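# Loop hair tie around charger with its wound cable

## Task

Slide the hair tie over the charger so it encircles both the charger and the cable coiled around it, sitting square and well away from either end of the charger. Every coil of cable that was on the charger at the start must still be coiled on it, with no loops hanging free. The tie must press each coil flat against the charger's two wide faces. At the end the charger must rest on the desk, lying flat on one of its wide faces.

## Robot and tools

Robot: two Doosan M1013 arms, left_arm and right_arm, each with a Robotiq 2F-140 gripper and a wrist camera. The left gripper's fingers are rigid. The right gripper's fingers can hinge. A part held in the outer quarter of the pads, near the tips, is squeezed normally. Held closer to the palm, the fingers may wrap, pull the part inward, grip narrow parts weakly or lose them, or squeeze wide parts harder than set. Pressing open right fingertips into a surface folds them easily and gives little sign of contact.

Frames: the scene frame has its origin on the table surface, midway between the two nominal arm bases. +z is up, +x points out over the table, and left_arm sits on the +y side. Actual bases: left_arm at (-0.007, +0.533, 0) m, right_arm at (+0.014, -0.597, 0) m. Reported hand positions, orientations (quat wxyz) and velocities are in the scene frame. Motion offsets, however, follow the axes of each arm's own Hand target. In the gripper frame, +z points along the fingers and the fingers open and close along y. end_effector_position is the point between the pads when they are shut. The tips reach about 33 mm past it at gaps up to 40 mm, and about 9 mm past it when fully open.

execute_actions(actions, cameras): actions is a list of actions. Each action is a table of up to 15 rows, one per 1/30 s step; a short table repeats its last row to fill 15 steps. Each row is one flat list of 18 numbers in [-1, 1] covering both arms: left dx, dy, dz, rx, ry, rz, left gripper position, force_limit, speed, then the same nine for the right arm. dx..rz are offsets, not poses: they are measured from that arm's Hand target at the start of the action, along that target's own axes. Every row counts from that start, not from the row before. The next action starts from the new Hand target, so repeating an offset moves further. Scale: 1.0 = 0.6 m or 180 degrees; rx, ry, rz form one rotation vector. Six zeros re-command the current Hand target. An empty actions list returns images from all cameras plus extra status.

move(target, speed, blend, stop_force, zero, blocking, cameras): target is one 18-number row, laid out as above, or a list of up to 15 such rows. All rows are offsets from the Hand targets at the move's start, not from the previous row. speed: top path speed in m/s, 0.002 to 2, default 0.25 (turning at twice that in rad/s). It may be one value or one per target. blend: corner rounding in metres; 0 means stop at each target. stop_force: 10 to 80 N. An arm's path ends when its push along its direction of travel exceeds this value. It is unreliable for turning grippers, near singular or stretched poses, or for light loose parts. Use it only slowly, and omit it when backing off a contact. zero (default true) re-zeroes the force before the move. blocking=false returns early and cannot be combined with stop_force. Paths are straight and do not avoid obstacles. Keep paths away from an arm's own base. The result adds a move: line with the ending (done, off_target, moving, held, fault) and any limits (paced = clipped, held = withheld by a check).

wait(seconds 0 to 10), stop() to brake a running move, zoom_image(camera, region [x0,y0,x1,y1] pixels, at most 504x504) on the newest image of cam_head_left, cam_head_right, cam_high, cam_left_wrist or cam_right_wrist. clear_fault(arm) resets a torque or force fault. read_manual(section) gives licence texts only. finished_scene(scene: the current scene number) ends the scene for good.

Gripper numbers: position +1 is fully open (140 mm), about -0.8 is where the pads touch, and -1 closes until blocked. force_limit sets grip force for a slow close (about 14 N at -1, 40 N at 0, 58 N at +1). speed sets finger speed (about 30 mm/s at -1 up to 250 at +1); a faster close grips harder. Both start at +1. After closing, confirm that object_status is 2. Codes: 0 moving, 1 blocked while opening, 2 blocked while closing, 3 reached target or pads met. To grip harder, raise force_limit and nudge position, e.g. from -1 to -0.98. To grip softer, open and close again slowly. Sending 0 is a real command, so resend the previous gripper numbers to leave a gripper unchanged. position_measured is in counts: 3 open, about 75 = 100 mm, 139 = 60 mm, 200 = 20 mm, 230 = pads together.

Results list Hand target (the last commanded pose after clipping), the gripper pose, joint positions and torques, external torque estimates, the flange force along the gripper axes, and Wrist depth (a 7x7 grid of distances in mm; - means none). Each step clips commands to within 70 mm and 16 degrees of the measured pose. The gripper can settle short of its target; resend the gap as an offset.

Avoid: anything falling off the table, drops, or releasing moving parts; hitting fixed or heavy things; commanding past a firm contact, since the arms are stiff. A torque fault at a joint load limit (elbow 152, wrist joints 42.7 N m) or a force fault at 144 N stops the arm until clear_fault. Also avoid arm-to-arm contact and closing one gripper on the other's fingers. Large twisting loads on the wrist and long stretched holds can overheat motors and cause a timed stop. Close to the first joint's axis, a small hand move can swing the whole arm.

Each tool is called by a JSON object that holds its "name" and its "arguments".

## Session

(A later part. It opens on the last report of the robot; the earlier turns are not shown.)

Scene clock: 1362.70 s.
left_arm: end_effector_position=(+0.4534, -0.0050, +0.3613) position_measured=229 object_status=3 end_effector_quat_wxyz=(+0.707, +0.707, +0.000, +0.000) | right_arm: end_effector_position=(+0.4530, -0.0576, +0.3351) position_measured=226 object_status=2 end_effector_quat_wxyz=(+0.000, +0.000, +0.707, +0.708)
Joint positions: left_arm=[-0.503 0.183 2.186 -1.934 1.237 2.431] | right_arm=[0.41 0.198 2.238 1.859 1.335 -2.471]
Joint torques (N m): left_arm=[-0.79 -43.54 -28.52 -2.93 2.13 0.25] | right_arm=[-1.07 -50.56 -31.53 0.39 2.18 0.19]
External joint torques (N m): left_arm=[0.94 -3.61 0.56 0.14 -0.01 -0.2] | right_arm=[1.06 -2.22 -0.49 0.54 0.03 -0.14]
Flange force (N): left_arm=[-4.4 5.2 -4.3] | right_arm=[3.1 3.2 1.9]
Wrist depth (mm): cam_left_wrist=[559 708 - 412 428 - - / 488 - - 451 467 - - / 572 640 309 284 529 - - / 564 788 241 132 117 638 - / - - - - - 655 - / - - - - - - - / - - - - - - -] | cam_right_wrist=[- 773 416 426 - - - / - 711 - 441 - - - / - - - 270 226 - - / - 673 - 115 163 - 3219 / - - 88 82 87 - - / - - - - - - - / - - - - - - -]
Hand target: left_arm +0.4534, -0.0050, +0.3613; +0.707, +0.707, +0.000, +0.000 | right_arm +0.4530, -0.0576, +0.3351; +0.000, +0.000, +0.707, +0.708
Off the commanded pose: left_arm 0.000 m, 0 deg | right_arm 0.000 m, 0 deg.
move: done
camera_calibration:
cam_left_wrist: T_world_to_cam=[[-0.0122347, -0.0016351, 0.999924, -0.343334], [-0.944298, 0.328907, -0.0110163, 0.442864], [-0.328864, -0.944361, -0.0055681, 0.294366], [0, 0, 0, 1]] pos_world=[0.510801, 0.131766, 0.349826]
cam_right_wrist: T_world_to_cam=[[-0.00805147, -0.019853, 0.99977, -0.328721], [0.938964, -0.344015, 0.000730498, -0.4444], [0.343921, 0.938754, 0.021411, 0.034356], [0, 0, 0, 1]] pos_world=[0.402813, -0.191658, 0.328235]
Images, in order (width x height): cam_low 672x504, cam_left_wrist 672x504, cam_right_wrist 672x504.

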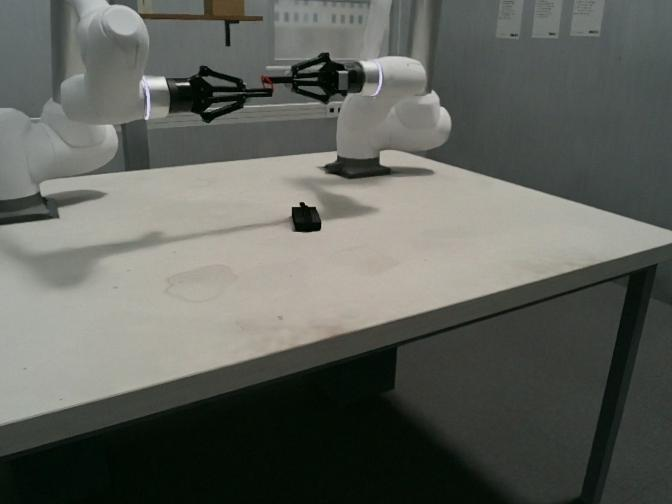

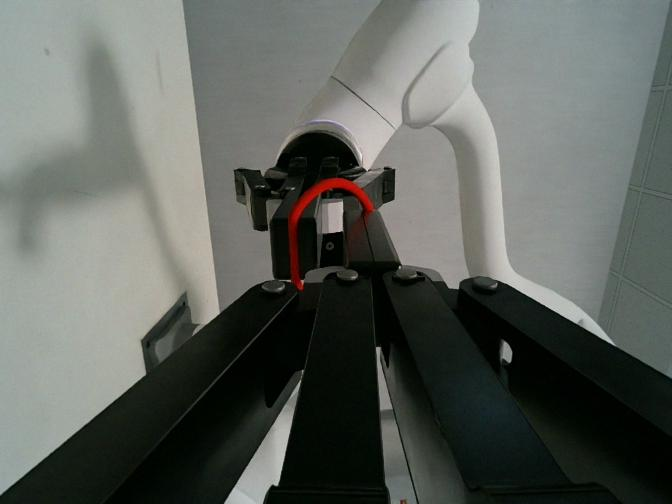

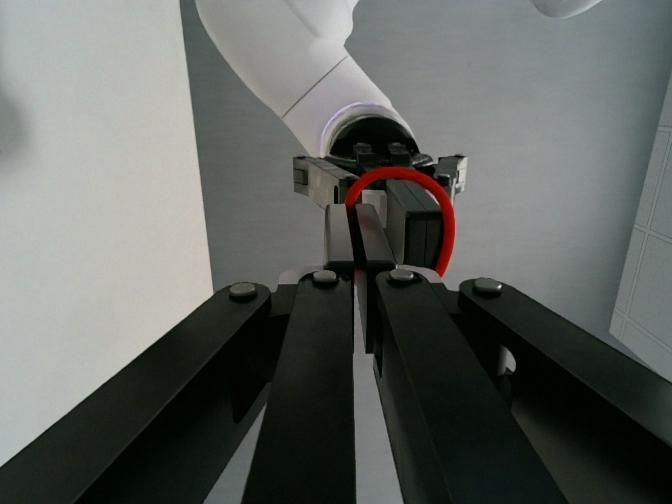

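{"name": "move", "arguments": {"target": [[0,0,-0.0583,0,0,0,-0.8,0,0,0,0,0,0,0,0,-1,-0.5,-1],[0,-0.0067,-0.0583,0,0,0,-0.8,0,0,0,0,0,0,0,0,-1,-0.5,-1]], "speed": 0.1, "cameras": ["cam_right_wrist","cam_low","cam_left_wrist"]}}

{"name": "zoom_image", "arguments": {"camera": "cam_left_wrist", "region": [250, 130, 450, 280]}}

{"name": "zoom_image", "arguments": {"camera": "cam_low", "region": [220, 40, 320, 115]}}

{"name": "zoom_image", "arguments": {"camera": "cam_right_wrist", "region": [280, 130, 480, 280]}}

Scene clock: 1387.30 s.
left_arm: end_effector_position=(+0.4533, +0.0300, +0.3573) position_measured=229 object_status=3 end_effector_quat_wxyz=(+0.707, +0.707, +0.000, +0.000) | right_arm: end_effector_position=(+0.4530, -0.0576, +0.3351) position_measured=226 object_status=2 end_effector_quat_wxyz=(+0.000, +0.000, +0.707, +0.708)
Joint positions: left_arm=[-0.44 0.171 2.213 -1.888 1.283 2.429] | right_arm=[0.41 0.198 2.238 1.859 1.335 -2.471]
Joint torques (N m): left_arm=[-0.19 -43.34 -27.47 -2.82 2.31 0.12] | right_arm=[-1.99 -50.4 -31.18 0.37 2.22 0.16]
External joint torques (N m): left_arm=[0.15 -2.1 0.01 0.13 -0.18 -0.07] | right_arm=[2.02 -2.33 -0.63 0.54 -0.01 -0.11]
Flange force (N): left_arm=[-2.6 3.4 -1.3] | right_arm=[3.7 3.5 3.9]
Wrist depth (mm): cam_left_wrist=[- - - - 461 - - / - - - 488 502 - - / - - - 268 600 - - / - - - 149 119 - - / - - - - - 692 3210 / - - - - - - - / - - - - - - -] | cam_right_wrist=[- - 454 466 2870 2382 2127 / - - - 466 - - 2165 / - 711 - 313 267 - - / - 711 - 115 168 - - / - - 88 82 87 - 2870 / - - - - - - - / - - - - - - -]
Hand target: left_arm +0.4533, +0.0300, +0.3573; +0.707, +0.707, +0.000, +0.000 | right_arm +0.4530, -0.0576, +0.3351; +0.000, +0.000, +0.707, +0.708
Off the commanded pose: left_arm 0.000 m, 0 deg | right_arm 0.000 m, 0 deg.
move: done
camera_calibration:
cam_left_wrist: T_world_to_cam=[[-0.0122347, -0.0016351, 0.999924, -0.339277], [-0.944298, 0.328907, -0.0110163, 0.431341], [-0.328864, -0.944361, -0.0055681, 0.327302], [0, 0, 0, 1]] pos_world=[0.510801, 0.166666, 0.345826]
cam_right_wrist: T_world_to_cam=[[-0.00805147, -0.019853, 0.99977, -0.328721], [0.938964, -0.344015, 0.000730498, -0.4444], [0.343921, 0.938754, 0.021411, 0.034356], [0, 0, 0, 1]] pos_world=[0.402813, -0.191658, 0.328235]
Images, in order (width x height): cam_low 672x504, cam_left_wrist 672x504, cam_right_wrist 672x504.

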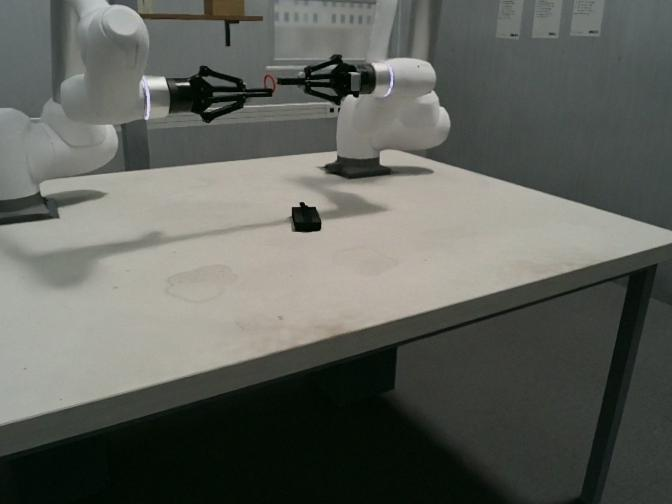

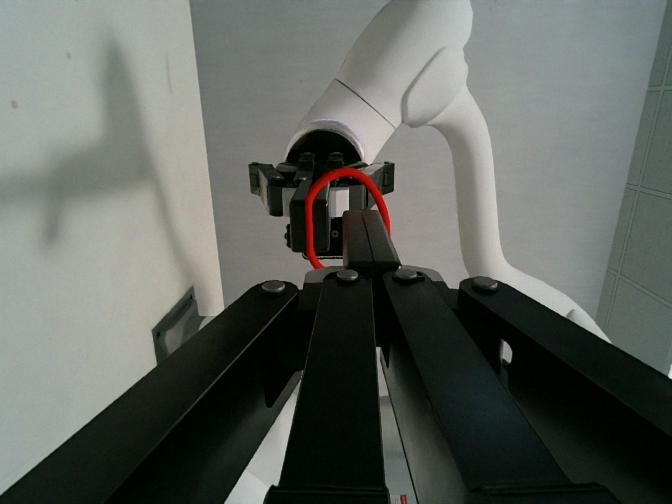

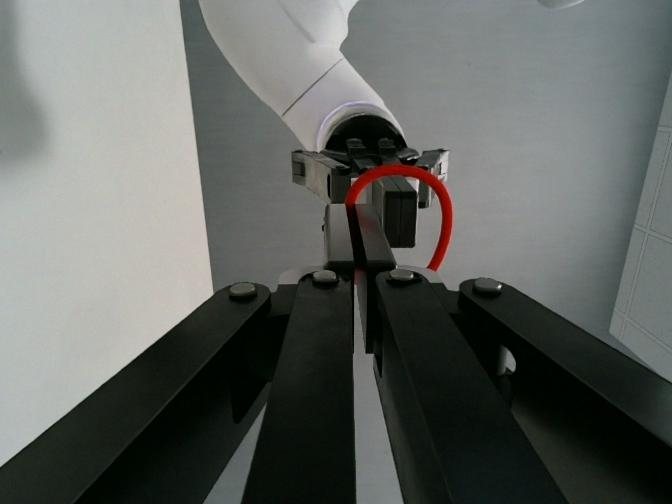

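Scaled by 2.520 from the camera's 672x504 image, which has a finer 960x720 frame.

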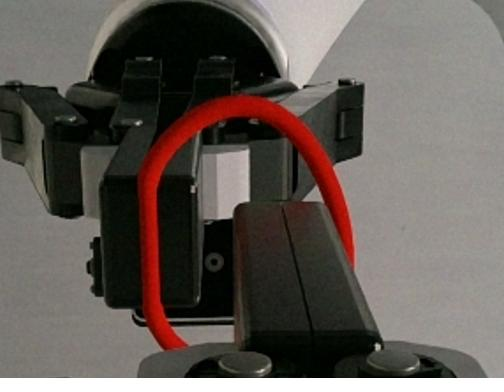

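Scaled by 5.040 from the camera's 672x504 image, which has a finer 960x720 frame.

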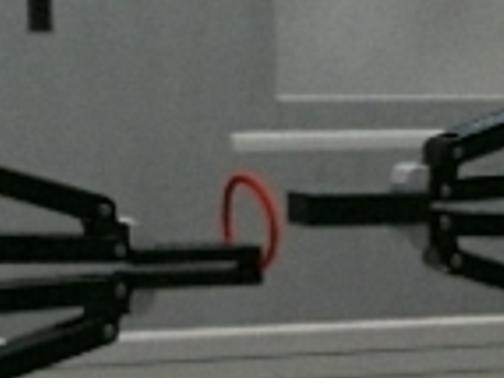

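Scaled by 2.520 from the camera's 672x504 image, which has a finer 960x720 frame.

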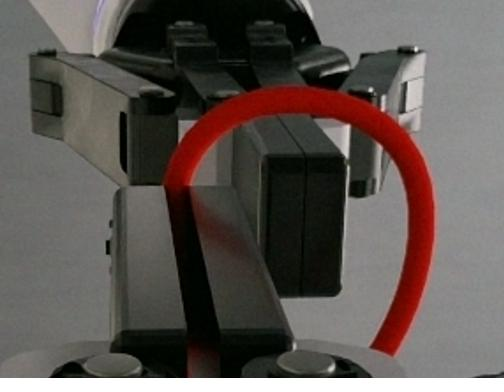

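{"name": "move", "arguments": {"target": [[0,-0.0025,0,0,0,0,-0.8,0,0,0,0,0,0,0,0,-1,-0.5,-1],[0,-0.0025,0.0583,0,0,0,-0.8,0,0,0,0,0,0,0,0,-1,-0.5,-1]], "speed": 0.08, "cameras": ["cam_right_wrist","cam_low","cam_left_wrist"]}}

{"name": "zoom_image", "arguments": {"camera": "cam_left_wrist", "region": [250, 130, 450, 280]}}

{"name": "zoom_image", "arguments": {"camera": "cam_low", "region": [220, 40, 320, 115]}}

{"name": "zoom_image", "arguments": {"camera": "cam_right_wrist", "region": [280, 130, 480, 280]}}

Scene clock: 1411.00 s.
left_arm: end_effector_position=(+0.4534, -0.0050, +0.3558) position_measured=229 object_status=3 end_effector_quat_wxyz=(+0.707, +0.707, +0.000, +0.000) | right_arm: end_effector_position=(+0.4530, -0.0576, +0.3351) position_measured=226 object_status=2 end_effector_quat_wxyz=(+0.000, +0.000, +0.707, +0.708)
Joint positions: left_arm=[-0.503 0.191 2.19 -1.938 1.241 2.443] | right_arm=[0.41 0.198 2.238 1.859 1.335 -2.471]
Joint torques (N m): left_arm=[-0.73 -44.69 -27.65 -2.73 2.45 0.27] | right_arm=[-1.18 -50.35 -31.22 0.33 2.17 0.17]
External joint torques (N m): left_arm=[0.9 -2.86 0.05 -0.03 -0.31 -0.22] | right_arm=[1.18 -2.15 -0.52 0.58 0.04 -0.12]
Flange force (N): left_arm=[-2.8 4.8 -2.9] | right_arm=[3.1 3.1 2.3]
Wrist depth (mm): cam_left_wrist=[495 - - - 430 - - / - - - 456 461 - - / - 714 - 265 - 581 - / - 879 - 149 117 624 - / - - - - - 657 3885 / - - - - - - - / - - - - - - -] | cam_right_wrist=[- - 420 435 - - - / 574 - 438 438 - - - / - - - 271 209 2617 - / 553 - - 115 161 - 2836 / - - 88 82 87 - - / - - - - - - - / - - - - - - -]
Hand target: left_arm +0.4534, -0.0050, +0.3558; +0.707, +0.707, +0.000, +0.000 | right_arm +0.4530, -0.0576, +0.3351; +0.000, +0.000, +0.707, +0.708
Off the commanded pose: left_arm 0.000 m, 0 deg | right_arm 0.000 m, 0 deg.
move: done
camera_calibration:
cam_left_wrist: T_world_to_cam=[[-0.0122347, -0.0016351, 0.999924, -0.337834], [-0.944298, 0.328907, -0.0110163, 0.442803], [-0.328864, -0.944361, -0.0055681, 0.294335], [0, 0, 0, 1]] pos_world=[0.510801, 0.131766, 0.344326]
cam_right_wrist: T_world_to_cam=[[-0.00805147, -0.019853, 0.99977, -0.328721], [0.938964, -0.344015, 0.000730498, -0.4444], [0.343921, 0.938754, 0.021411, 0.034356], [0, 0, 0, 1]] pos_world=[0.402813, -0.191658, 0.328235]
Images, in order (width x height): cam_low 672x504, cam_left_wrist 672x504, cam_right_wrist 672x504.

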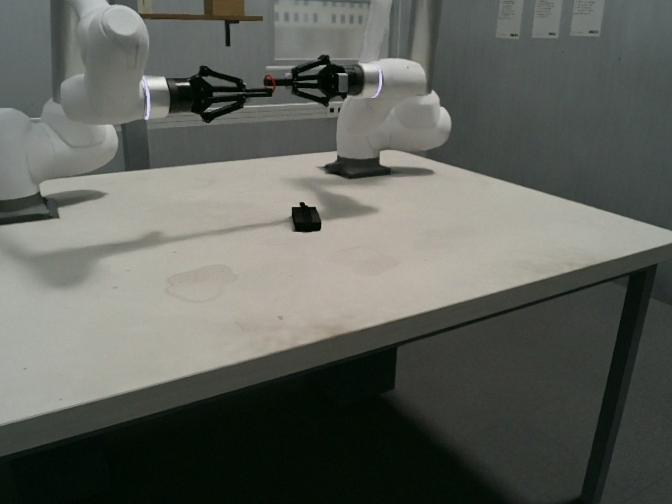

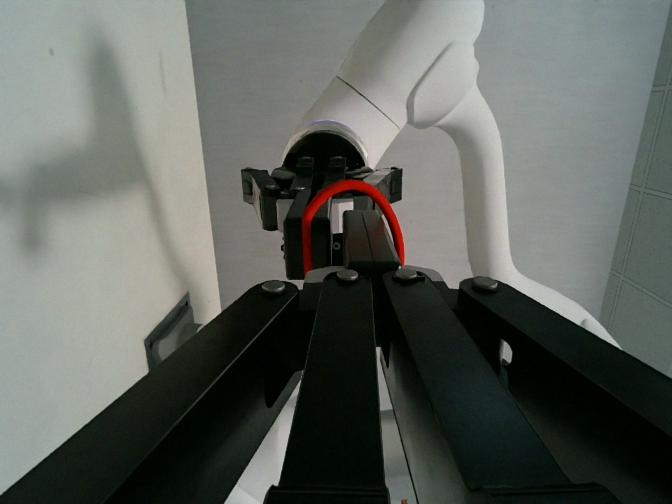

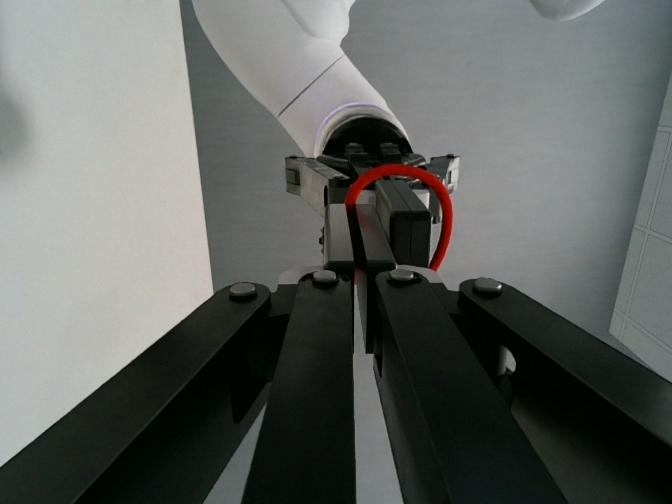

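Scaled by 2.520 from the camera's 672x504 image, which has a finer 960x720 frame.

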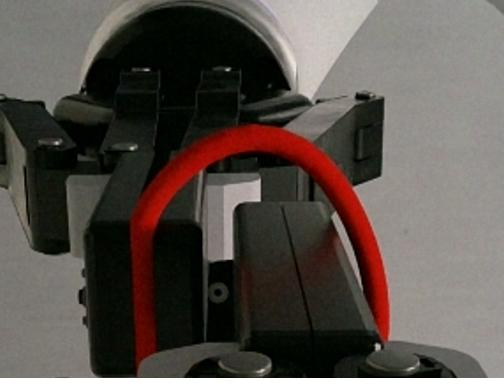

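Scaled by 5.040 from the camera's 672x504 image, which has a finer 960x720 frame.

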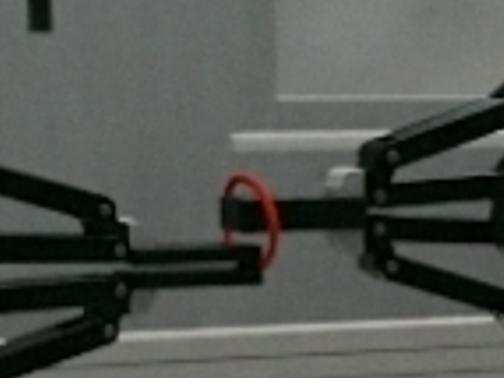

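Scaled by 2.520 from the camera's 672x504 image, which has a finer 960x720 frame.

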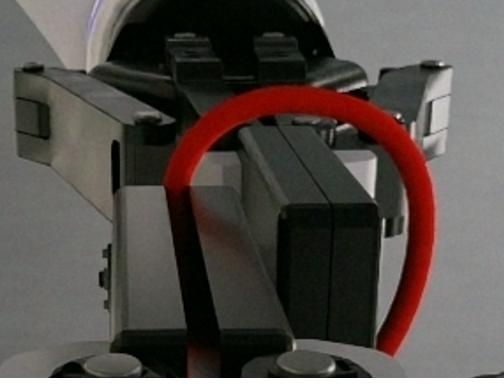

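{"name": "move", "arguments": {"target": [[0,0.0067,0,0,0,0,-0.8,0,0,0,0,0,0,0,0,-1,-0.5,-1]], "speed": 0.03}}

{"name": "move", "arguments": {"target": [[0,0,0,0,0,0,-0.8,0,0,0,0,0,0,0,0,-0.7,-0.5,-1]], "speed": 0.03, "cameras": ["cam_right_wrist","cam_low","cam_left_wrist"]}}

{"name": "zoom_image", "arguments": {"camera": "cam_left_wrist", "region": [250, 130, 450, 280]}}

{"name": "zoom_image", "arguments": {"camera": "cam_low", "region": [220, 40, 320, 115]}}

{"name": "zoom_image", "arguments": {"camera": "cam_right_wrist", "region": [280, 130, 480, 280]}}

Scene clock: 1433.13 s.
left_arm: end_effector_position=(+0.4534, -0.0050, +0.3597) position_measured=229 object_status=3 end_effector_quat_wxyz=(+0.707, +0.707, +0.000, +0.000) | right_arm: end_effector_position=(+0.4530, -0.0576, +0.3351) position_measured=226 object_status=2 end_effector_quat_wxyz=(+0.000, +0.000, +0.707, +0.708)
Joint positions: left_arm=[-0.503 0.186 2.187 -1.935 1.238 2.434] | right_arm=[0.41 0.198 2.238 1.859 1.335 -2.471]
Joint torques (N m): left_arm=[0.19 -43.78 -27.99 -3.02 2.3 0.53] | right_arm=[-1.45 -50.68 -31.33 0.38 2.25 0.23]
External joint torques (N m): left_arm=[-0.36 -3.04 0.2 0.24 -0.18 -0.48] | right_arm=[1.51 -2.04 -0.55 0.53 -0.03 -0.18]
Flange force (N): left_arm=[-4.1 5.5 -1.5] | right_arm=[3.2 2.9 3.0]
Wrist depth (mm): cam_left_wrist=[547 608 2803 434 427 - - / 581 640 - 451 466 - - / 475 805 309 298 565 548 - / 479 785 - 149 586 651 - / 459 - - - - 655 - / - - - - - - - / - - - - - - -] | cam_right_wrist=[- - 417 436 - 2053 - / - - 2406 438 - - 2481 / - - - 271 226 - - / 558 - - 115 162 4331 - / - - 93 82 87 - 2738 / - - - - - - - / - - - - - - -]
Hand target: left_arm +0.4534, -0.0050, +0.3598; +0.707, +0.707, +0.000, +0.000 | right_arm +0.4530, -0.0576, +0.3351; +0.000, +0.000, +0.707, +0.708
Off the commanded pose: left_arm 0.000 m, 0 deg | right_arm 0.000 m, 0 deg.
move: done

Scene clock: 1433.63 s.
left_arm: end_effector_position=(+0.4534, -0.0050, +0.3598) position_measured=229 object_status=3 end_effector_quat_wxyz=(+0.707, +0.707, +0.000, +0.000) | right_arm: end_effector_position=(+0.4530, -0.0576, +0.3351) position_measured=217 object_status=3 end_effector_quat_wxyz=(+0.000, +0.000, +0.707, +0.708)
Joint positions: left_arm=[-0.503 0.186 2.187 -1.935 1.238 2.434] | right_arm=[0.41 0.198 2.238 1.859 1.335 -2.471]
Joint torques (N m): left_arm=[-0.26 -44.1 -27.98 -2.85 2.34 0.33] | right_arm=[-1.46 -50.8 -31.24 0.33 2.18 0.2]
External joint torques (N m): left_arm=[0.19 -3.06 0.13 0.06 -0.21 -0.28] | right_arm=[1.43 -1.72 -0.55 0.58 0.03 -0.15]
Flange force (N): left_arm=[-3.8 5.1 -2.1] | right_arm=[2.7 2.4 3.0]
Wrist depth (mm): cam_left_wrist=[501 686 2734 455 427 - - / 474 826 - 450 465 - - / - - 311 296 544 594 - / - - 1060 149 144 648 - / - - - - - 651 - / - - - - - - - / - - - - - - -] | cam_right_wrist=[- - 422 429 2507 2268 - / - - 447 439 2589 - - / 493 - - 283 271 3355 - / - - - 109 158 2312 2382 / - - 88 88 87 - - / - - - - - - - / - - - - - - -]
Hand target: left_arm +0.4534, -0.0050, +0.3598; +0.707, +0.707, +0.000, +0.000 | right_arm +0.4530, -0.0576, +0.3351; +0.000, +0.000, +0.707, +0.708
Off the commanded pose: left_arm 0.000 m, 0 deg | right_arm 0.000 m, 0 deg.
move: done
camera_calibration:
cam_left_wrist: T_world_to_cam=[[-0.0122347, -0.0016351, 0.999924, -0.341834], [-0.944298, 0.328907, -0.0110163, 0.44288], [-0.328864, -0.944361, -0.0055681, 0.294263], [0, 0, 0, 1]] pos_world=[0.510801, 0.131666, 0.348326]
cam_right_wrist: T_world_to_cam=[[-0.00805147, -0.019853, 0.99977, -0.328721], [0.938964, -0.344015, 0.000730498, -0.4444], [0.343921, 0.938754, 0.021411, 0.034356], [0, 0, 0, 1]] pos_world=[0.402813, -0.191658, 0.328235]
Images, in order (width x height): cam_low 672x504, cam_left_wrist 672x504, cam_right_wrist 672x504.

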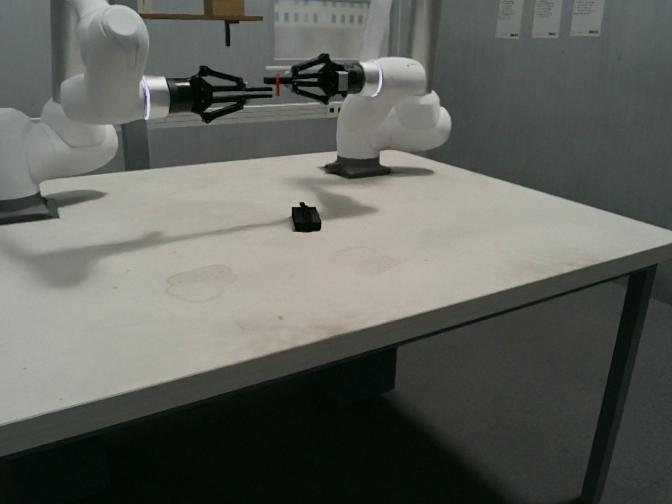

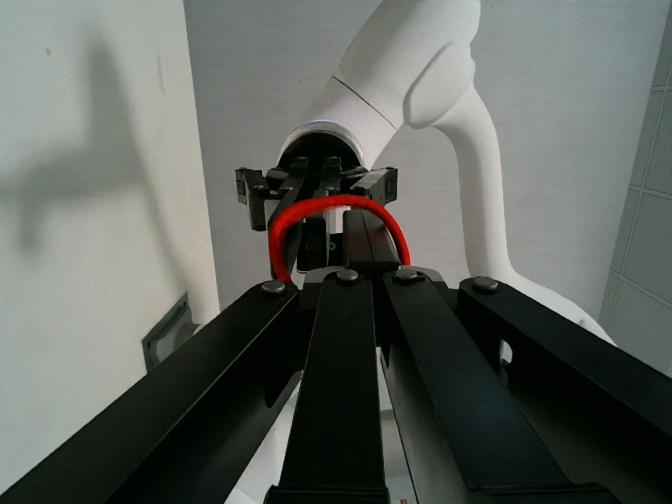

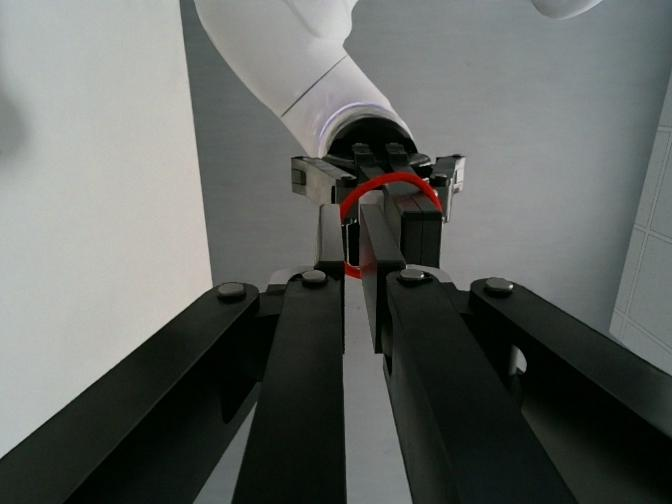

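Scaled by 2.520 from the camera's 672x504 image, which has a finer 960x720 frame.

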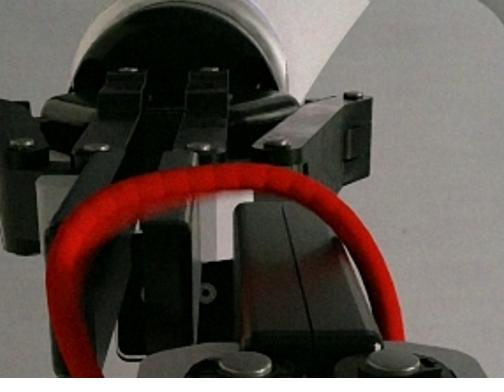

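Scaled by 5.040 from the camera's 672x504 image, which has a finer 960x720 frame.

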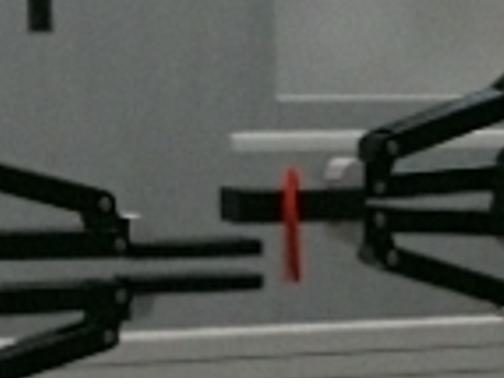

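Scaled by 2.520 from the camera's 672x504 image, which has a finer 960x720 frame.

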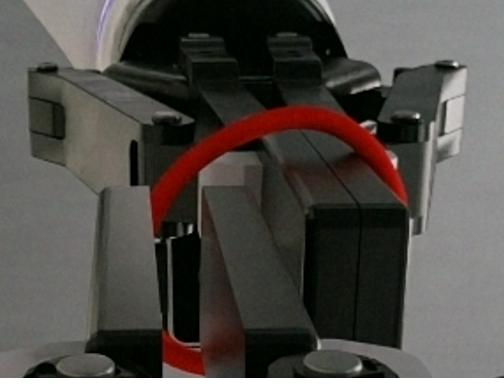

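{"name": "move", "arguments": {"target": [[0,0,0,0,0,0,-0.8,0,0,0,0,-0.2,0,0,0,-0.7,-0.5,-1]], "speed": 0.15, "cameras": ["cam_right_wrist","cam_low","cam_left_wrist"]}}

{"name": "zoom_image", "arguments": {"camera": "cam_left_wrist", "region": [250, 130, 450, 280]}}

{"name": "zoom_image", "arguments": {"camera": "cam_low", "region": [220, 40, 320, 115]}}

{"name": "zoom_image", "arguments": {"camera": "cam_right_wrist", "region": [280, 130, 480, 280]}}

Scene clock: 1446.87 s.
left_arm: end_effector_position=(+0.4534, -0.0050, +0.3598) position_measured=229 object_status=3 end_effector_quat_wxyz=(+0.707, +0.707, +0.000, +0.000) | right_arm: end_effector_position=(+0.4529, -0.1776, +0.3349) position_measured=217 object_status=3 end_effector_quat_wxyz=(+0.000, +0.000, +0.707, +0.708)
Joint positions: left_arm=[-0.503 0.186 2.187 -1.935 1.238 2.434] | right_arm=[0.159 0.147 2.305 1.664 1.496 -2.455]
Joint torques (N m): left_arm=[-0.29 -43.93 -27.98 -2.92 2.31 0.33] | right_arm=[-0.11 -44.15 -30.37 1.01 2.45 0.15]
External joint torques (N m): left_arm=[0.51 -3.43 0.08 0.14 -0.18 -0.28] | right_arm=[0.13 -1.94 -0.55 0.52 -0.27 -0.11]
Flange force (N): left_arm=[-3.8 5.6 -2.9] | right_arm=[1.9 3.4 1.2]
Wrist depth (mm): cam_left_wrist=[507 808 - - 539 2546 - / - 726 - 574 597 - - / - - - 346 657 - 2606 / 521 751 - 118 145 2953 2953 / 521 - - - - 96 - / - - - - - - - / - - - - - - -] | cam_right_wrist=[- - 527 527 2481 885 - / - - - 538 - 3263 - / - 802 2707 328 - - 2770 / - - - 115 2977 3219 3093 / 457 - 88 88 87 - 2676 / - - - - - - - / - - - - - - -]
Hand target: left_arm +0.4534, -0.0050, +0.3598; +0.707, +0.707, +0.000, +0.000 | right_arm +0.4530, -0.1776, +0.3349; +0.000, +0.000, +0.707, +0.708
Off the commanded pose: left_arm 0.000 m, 0 deg | right_arm 0.000 m, 0 deg.
move: done
camera_calibration:
cam_left_wrist: T_world_to_cam=[[-0.0122347, -0.0016351, 0.999924, -0.341834], [-0.944298, 0.328907, -0.0110163, 0.44288], [-0.328864, -0.944361, -0.0055681, 0.294263], [0, 0, 0, 1]] pos_world=[0.510801, 0.131666, 0.348326]
cam_right_wrist: T_world_to_cam=[[-0.00805147, -0.019853, 0.99977, -0.330902], [0.938964, -0.344015, 0.000730498, -0.485647], [0.343921, 0.938754, 0.021411, 0.146917], [0, 0, 0, 1]] pos_world=[0.402813, -0.311558, 0.328035]
Images, in order (width x height): cam_low 672x504, cam_left_wrist 672x504, cam_right_wrist 672x504.

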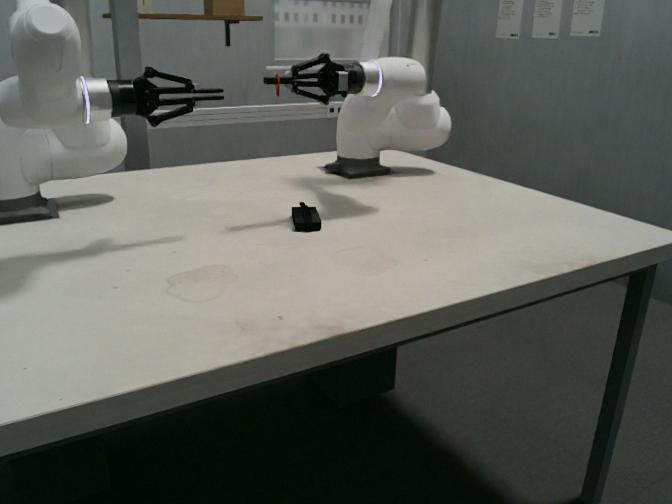

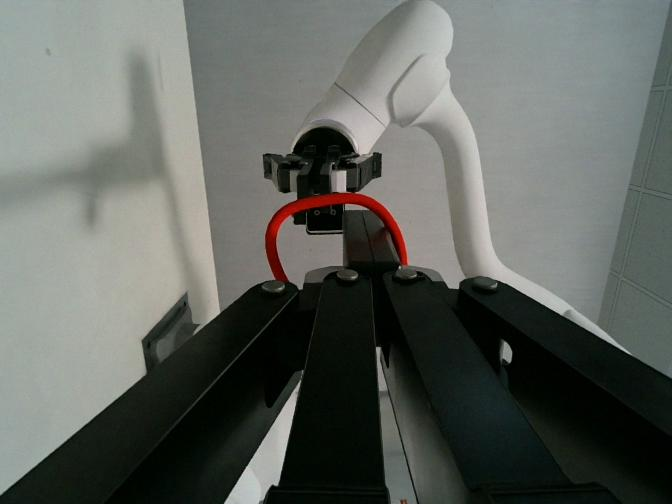

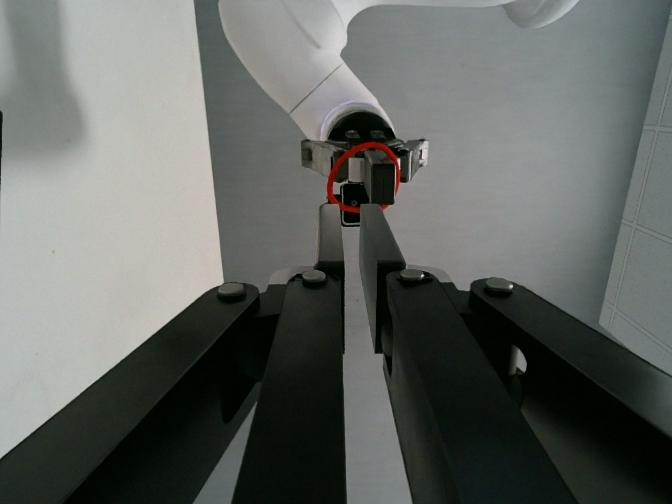

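Scaled by 2.520 from the camera's 672x504 image, which has a finer 960x720 frame.

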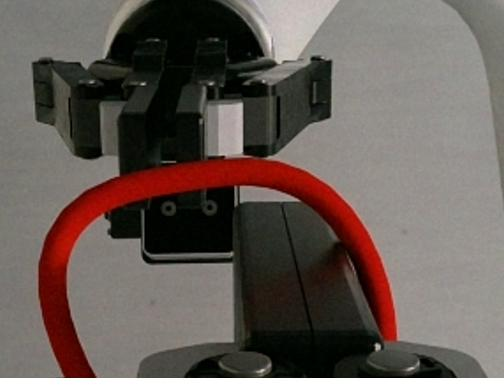

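Scaled by 5.040 from the camera's 672x504 image, which has a finer 960x720 frame.

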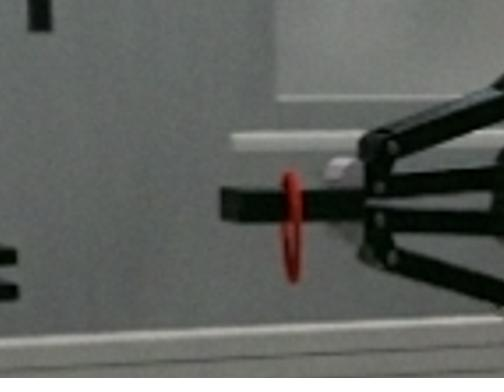

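Scaled by 2.520 from the camera's 672x504 image, which has a finer 960x720 frame.

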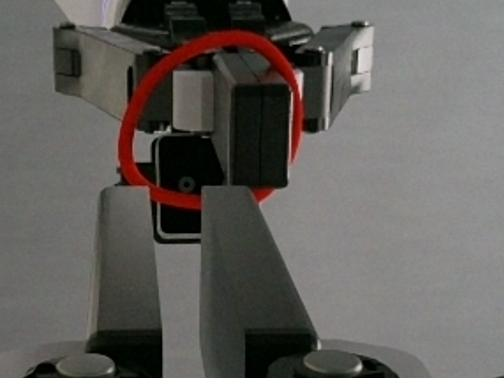

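{"name": "move", "arguments": {"target": [[0,0,0,0,0,0,-0.8,0,0,0,0.2417,0.096,0.3849,0.3849,-0.3849,-0.39,-0.5,0]], "speed": 0.4}}

Scene clock: 1528.50 s.
left_arm: end_effector_position=(+0.4534, -0.0050, +0.3598) position_measured=229 object_status=3 end_effector_quat_wxyz=(+0.707, +0.707, +0.000, +0.000) | right_arm: end_effector_position=(+0.4530, -0.1202, +0.4800) position_measured=178 object_status=3 end_effector_quat_wxyz=(+0.000, +0.707, -0.707, -0.001)
Joint positions: left_arm=[-0.503 0.186 2.187 -1.935 1.238 2.434] | right_arm=[0.813 0.146 1.341 0.001 1.654 -2.368]
Joint torques (N m): left_arm=[-0.24 -44.3 -28 -2.9 2.24 0.31] | right_arm=[-1.74 -55.92 -41.74 3.82 0.13 0.06]
External joint torques (N m): left_arm=[0.29 -2.98 0.15 0.13 -0.11 -0.26] | right_arm=[1.84 -2.11 -0.72 0.52 -0.1 -0.06]
Flange force (N): left_arm=[-3.5 4.9 -2.4] | right_arm=[-0.4 3.4 -0.9]
Wrist depth (mm): cam_left_wrist=[- - - 3407 - - - / - - - - - - 2734 / - - - 2839 - - 235 / 469 677 - 118 - 263 258 / 500 - - - - - 534 / - - - - - - - / - - - - - - -] | cam_right_wrist=[- - 600 - - 544 521 / - - 573 - - - 590 / 611 637 - - 619 620 - / - 653 127 - 145 - - / - 83 88 278 110 93 77 / - 74 - 289 - - 74 / - - - 281 - - 69]
Hand target: left_arm +0.4534, -0.0050, +0.3598; +0.707, +0.707, +0.000, +0.000 | right_arm +0.4530, -0.1202, +0.4800; +0.000, +0.707, -0.707, -0.001
Off the commanded pose: left_arm 0.000 m, 0 deg | right_arm 0.000 m, 0 deg.
move: done

{"name": "move", "arguments": {"target": [[0,0,0,0,0,0,-0.8,0,0,-0.2175,0,0.06,0,0,0,-0.39,-0.5,0]], "speed": 0.2, "cameras": ["cam_right_wrist","cam_low","cam_left_wrist","cam_high"]}}

{"name": "zoom_image", "arguments": {"camera": "cam_low", "region": [220, 20, 320, 95]}}

{"name": "zoom_image", "arguments": {"camera": "cam_right_wrist", "region": [236, 130, 436, 280]}}

Scene clock: 1541.73 s.
left_arm: end_effector_position=(+0.4534, -0.0050, +0.3598) position_measured=229 object_status=3 end_effector_quat_wxyz=(+0.707, +0.707, +0.000, +0.000) | right_arm: end_effector_position=(+0.4530, +0.0103, +0.4442) position_measured=178 object_status=3 end_effector_quat_wxyz=(+0.000, +0.707, -0.707, -0.001)
Joint positions: left_arm=[-0.503 0.186 2.187 -1.935 1.238 2.434] | right_arm=[0.938 0.313 1.196 0.001 1.631 -2.243]
Joint torques (N m): left_arm=[-0.13 -43.85 -27.84 -2.87 2.28 0.26] | right_arm=[-0.67 -73.68 -42.38 3.81 0.16 0.03]
External joint torques (N m): left_arm=[0.18 -3.67 -0.08 0.08 -0.14 -0.21] | right_arm=[0.6 -1.44 -0.24 0.55 -0.13 -0.03]
Flange force (N): left_arm=[-4.2 5.9 -2.3] | right_arm=[1.2 1.8 -0.1]
Wrist depth (mm): cam_left_wrist=[- - - - - - - / - - - - - - 2307 / 502 659 2993 - - - - / 484 - - 118 - 3210 111 / - - - - - 3257 131 / - - - - - - - / - - - - - - -] | cam_right_wrist=[534 - - - 517 - - / 522 517 - 199 536 - - / - - - 208 - - - / - - 107 206 109 - - / - 83 88 201 110 93 77 / - 74 - 204 - - 74 / - - - 234 - - 69]
Hand target: left_arm +0.4534, -0.0050, +0.3598; +0.707, +0.707, +0.000, +0.000 | right_arm +0.4530, +0.0103, +0.4442; +0.000, +0.707, -0.707, -0.001
Off the commanded pose: left_arm 0.000 m, 0 deg | right_arm 0.000 m, 0 deg.
move: done
camera_calibration:
cam_left_wrist: T_world_to_cam=[[-0.0122347, -0.0016351, 0.999924, -0.341834], [-0.944298, 0.328907, -0.0110163, 0.44288], [-0.328864, -0.944361, -0.0055681, 0.294263], [0, 0, 0, 1]] pos_world=[0.510801, 0.131666, 0.348326]
cam_right_wrist: T_world_to_cam=[[-0.999791, -0.00801351, 0.0188033, 0.448475], [-0.00103589, 0.938624, 0.34494, -0.161326], [-0.0204134, 0.344848, -0.938437, 0.565776], [0, 0, 0, 1]] pos_world=[0.459764, -0.0400882, 0.57816]
Images, in order (width x height): cam_high 672x504, cam_low 672x504, cam_left_wrist 672x504, cam_right_wrist 672x504.

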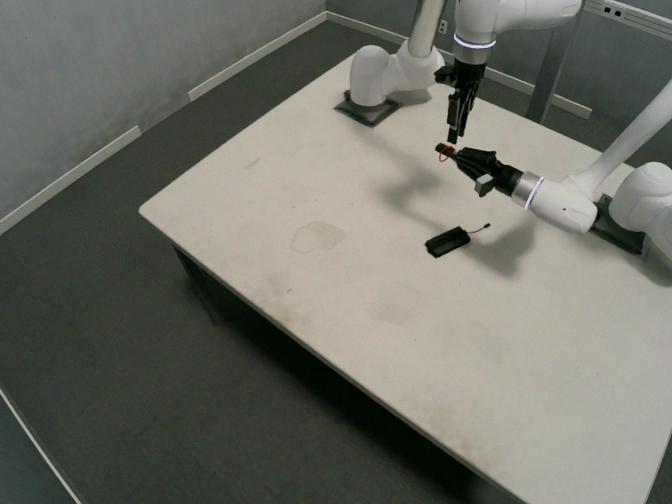

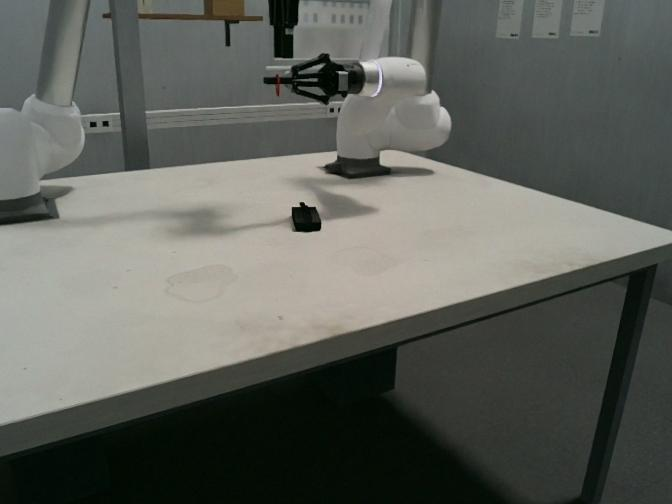

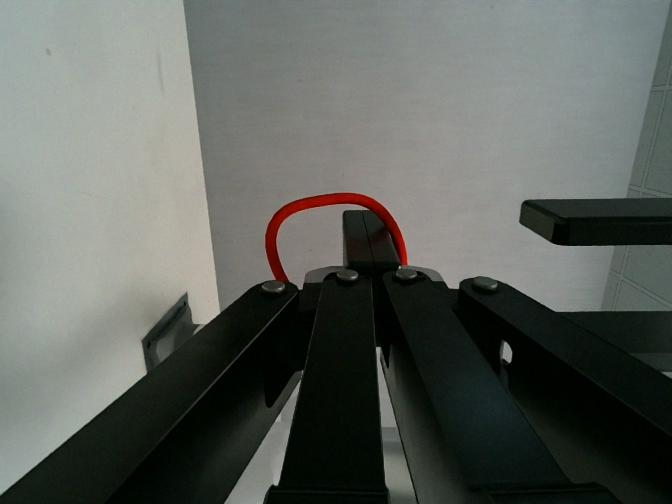

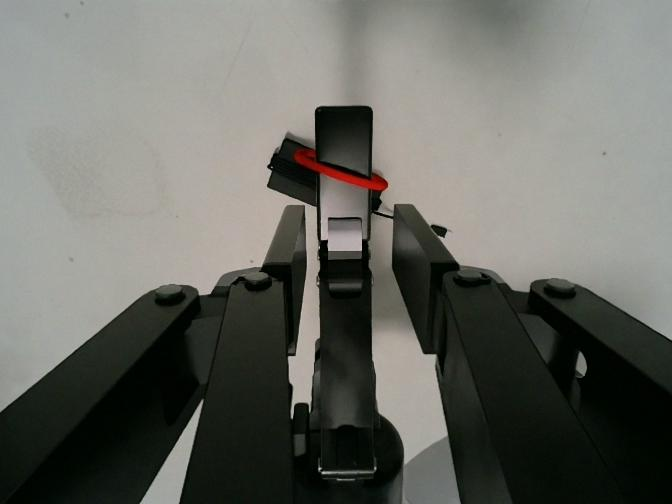

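Scaled by 5.040 from the camera's 672x504 image, which has a finer 960x720 frame.

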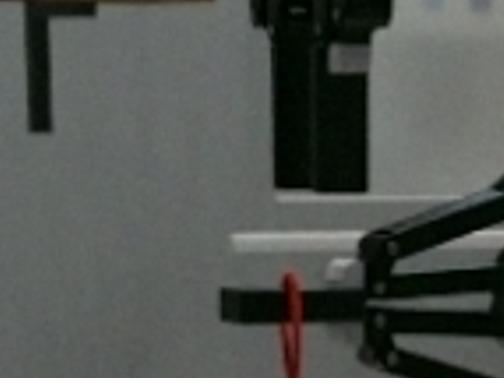

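Scaled by 2.520 from the camera's 672x504 image, which has a finer 960x720 frame.

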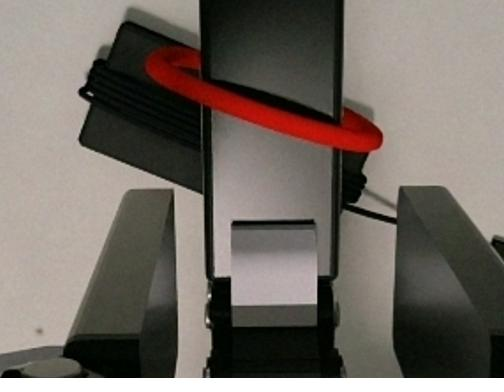

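{"name": "move", "arguments": {"target": [[0,0,0,0,0,0,-0.8,0,0,-0.0092,-0.0017,0,0,0,0,-0.335,-0.5,0],[0,0,0,0,0,0,-0.8,0,0,-0.0092,-0.0017,0.0467,0,0,0,-0.335,-0.5,0]], "speed": 0.1, "cameras": ["cam_right_wrist","cam_low","cam_left_wrist"]}}

{"name": "zoom_image", "arguments": {"camera": "cam_low", "region": [220, 20, 320, 95]}}

{"name": "zoom_image", "arguments": {"camera": "cam_right_wrist", "region": [236, 130, 436, 280]}}

Scene clock: 1600.80 s.
left_arm: end_effector_position=(+0.4534, -0.0050, +0.3598) position_measured=229 object_status=3 end_effector_quat_wxyz=(+0.707, +0.707, +0.000, +0.000) | right_arm: end_effector_position=(+0.4541, +0.0159, +0.4162) position_measured=171 object_status=3 end_effector_quat_wxyz=(+0.000, +0.707, -0.707, +0.000)
Joint positions: left_arm=[-0.503 0.186 2.187 -1.935 1.238 2.434] | right_arm=[0.942 0.32 1.237 0.001 1.584 -2.239]
Joint torques (N m): left_arm=[-0.25 -43.94 -27.87 -2.95 2.34 0.3] | right_arm=[-1.26 -73.3 -43.75 3.84 0.38 0.13]
External joint torques (N m): left_arm=[0.25 -3.44 -0.07 0.16 -0.2 -0.26] | right_arm=[1.08 -2.17 1.17 0.51 -0.36 -0.13]
Flange force (N): left_arm=[-3.8 5.7 -2.4] | right_arm=[4.6 4.8 2.8]
Wrist depth (mm): cam_left_wrist=[- - - - - - - / - 703 3164 - - - - / - 852 2734 3885 - 106 112 / - - 2546 118 106 103 - / - - - - - - - / - - - - - - - / - - - - - - -] | cam_right_wrist=[- - - - - - - / - - - 172 - - - / - - - 178 - - - / - - 115 180 126 - - / - 83 88 173 - 93 79 / - 73 - 174 - - 76 / - - - 176 - - 68]
Hand target: left_arm +0.4534, -0.0050, +0.3598; +0.707, +0.707, +0.000, +0.000 | right_arm +0.4540, +0.0159, +0.4162; +0.000, +0.707, -0.707, -0.001
Off the commanded pose: left_arm 0.000 m, 0 deg | right_arm 0.000 m, 0 deg.
move: done
camera_calibration:
cam_left_wrist: T_world_to_cam=[[-0.0122347, -0.0016351, 0.999924, -0.341834], [-0.944298, 0.328907, -0.0110163, 0.44288], [-0.328864, -0.944361, -0.0055681, 0.294263], [0, 0, 0, 1]] pos_world=[0.510801, 0.131666, 0.348326]
cam_right_wrist: T_world_to_cam=[[-0.999791, -0.00801089, 0.0188036, 0.450045], [-0.00103593, 0.938668, 0.344819, -0.156984], [-0.0204127, 0.344728, -0.938481, 0.537668], [0, 0, 0, 1]] pos_world=[0.460764, -0.034388, 0.55026]
Images, in order (width x height): cam_low 672x504, cam_left_wrist 672x504, cam_right_wrist 672x504.

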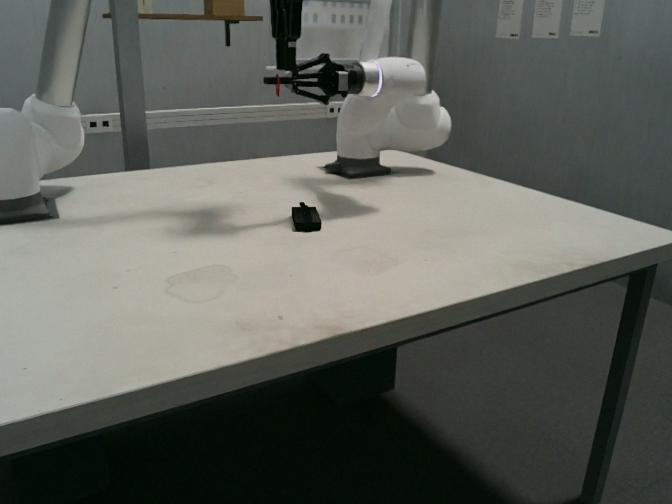

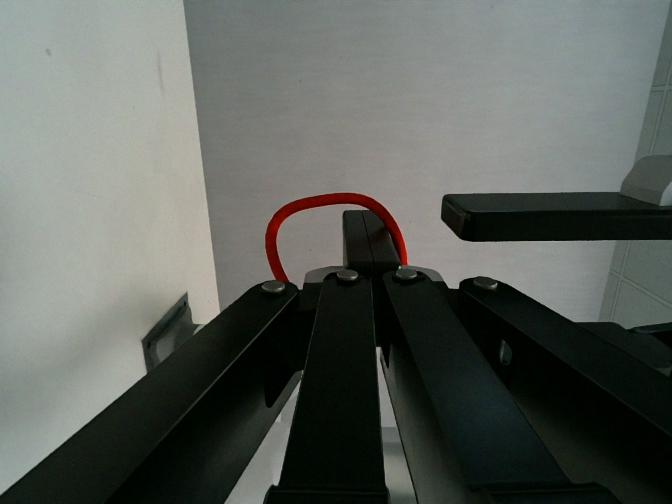

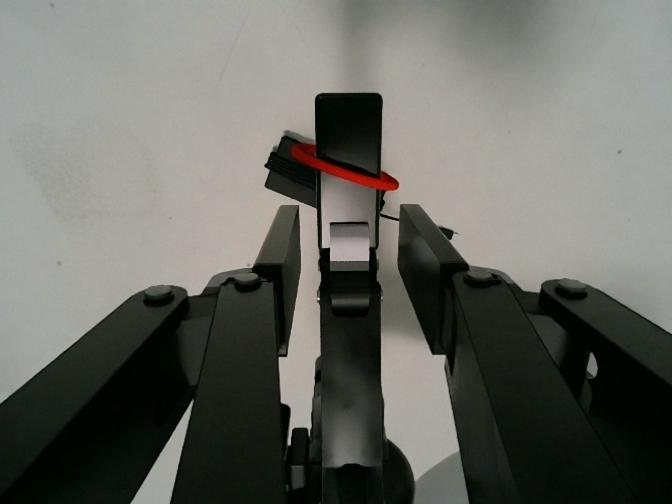

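Scaled by 5.040 from the camera's 672x504 image, which has a finer 960x720 frame.

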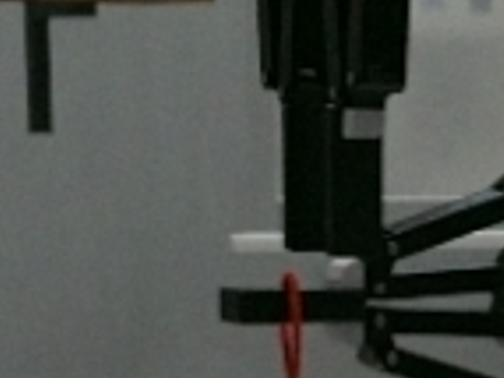

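Scaled by 2.520 from the camera's 672x504 image, which has a finer 960x720 frame.

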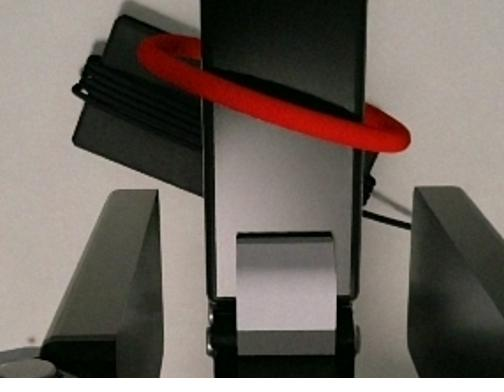

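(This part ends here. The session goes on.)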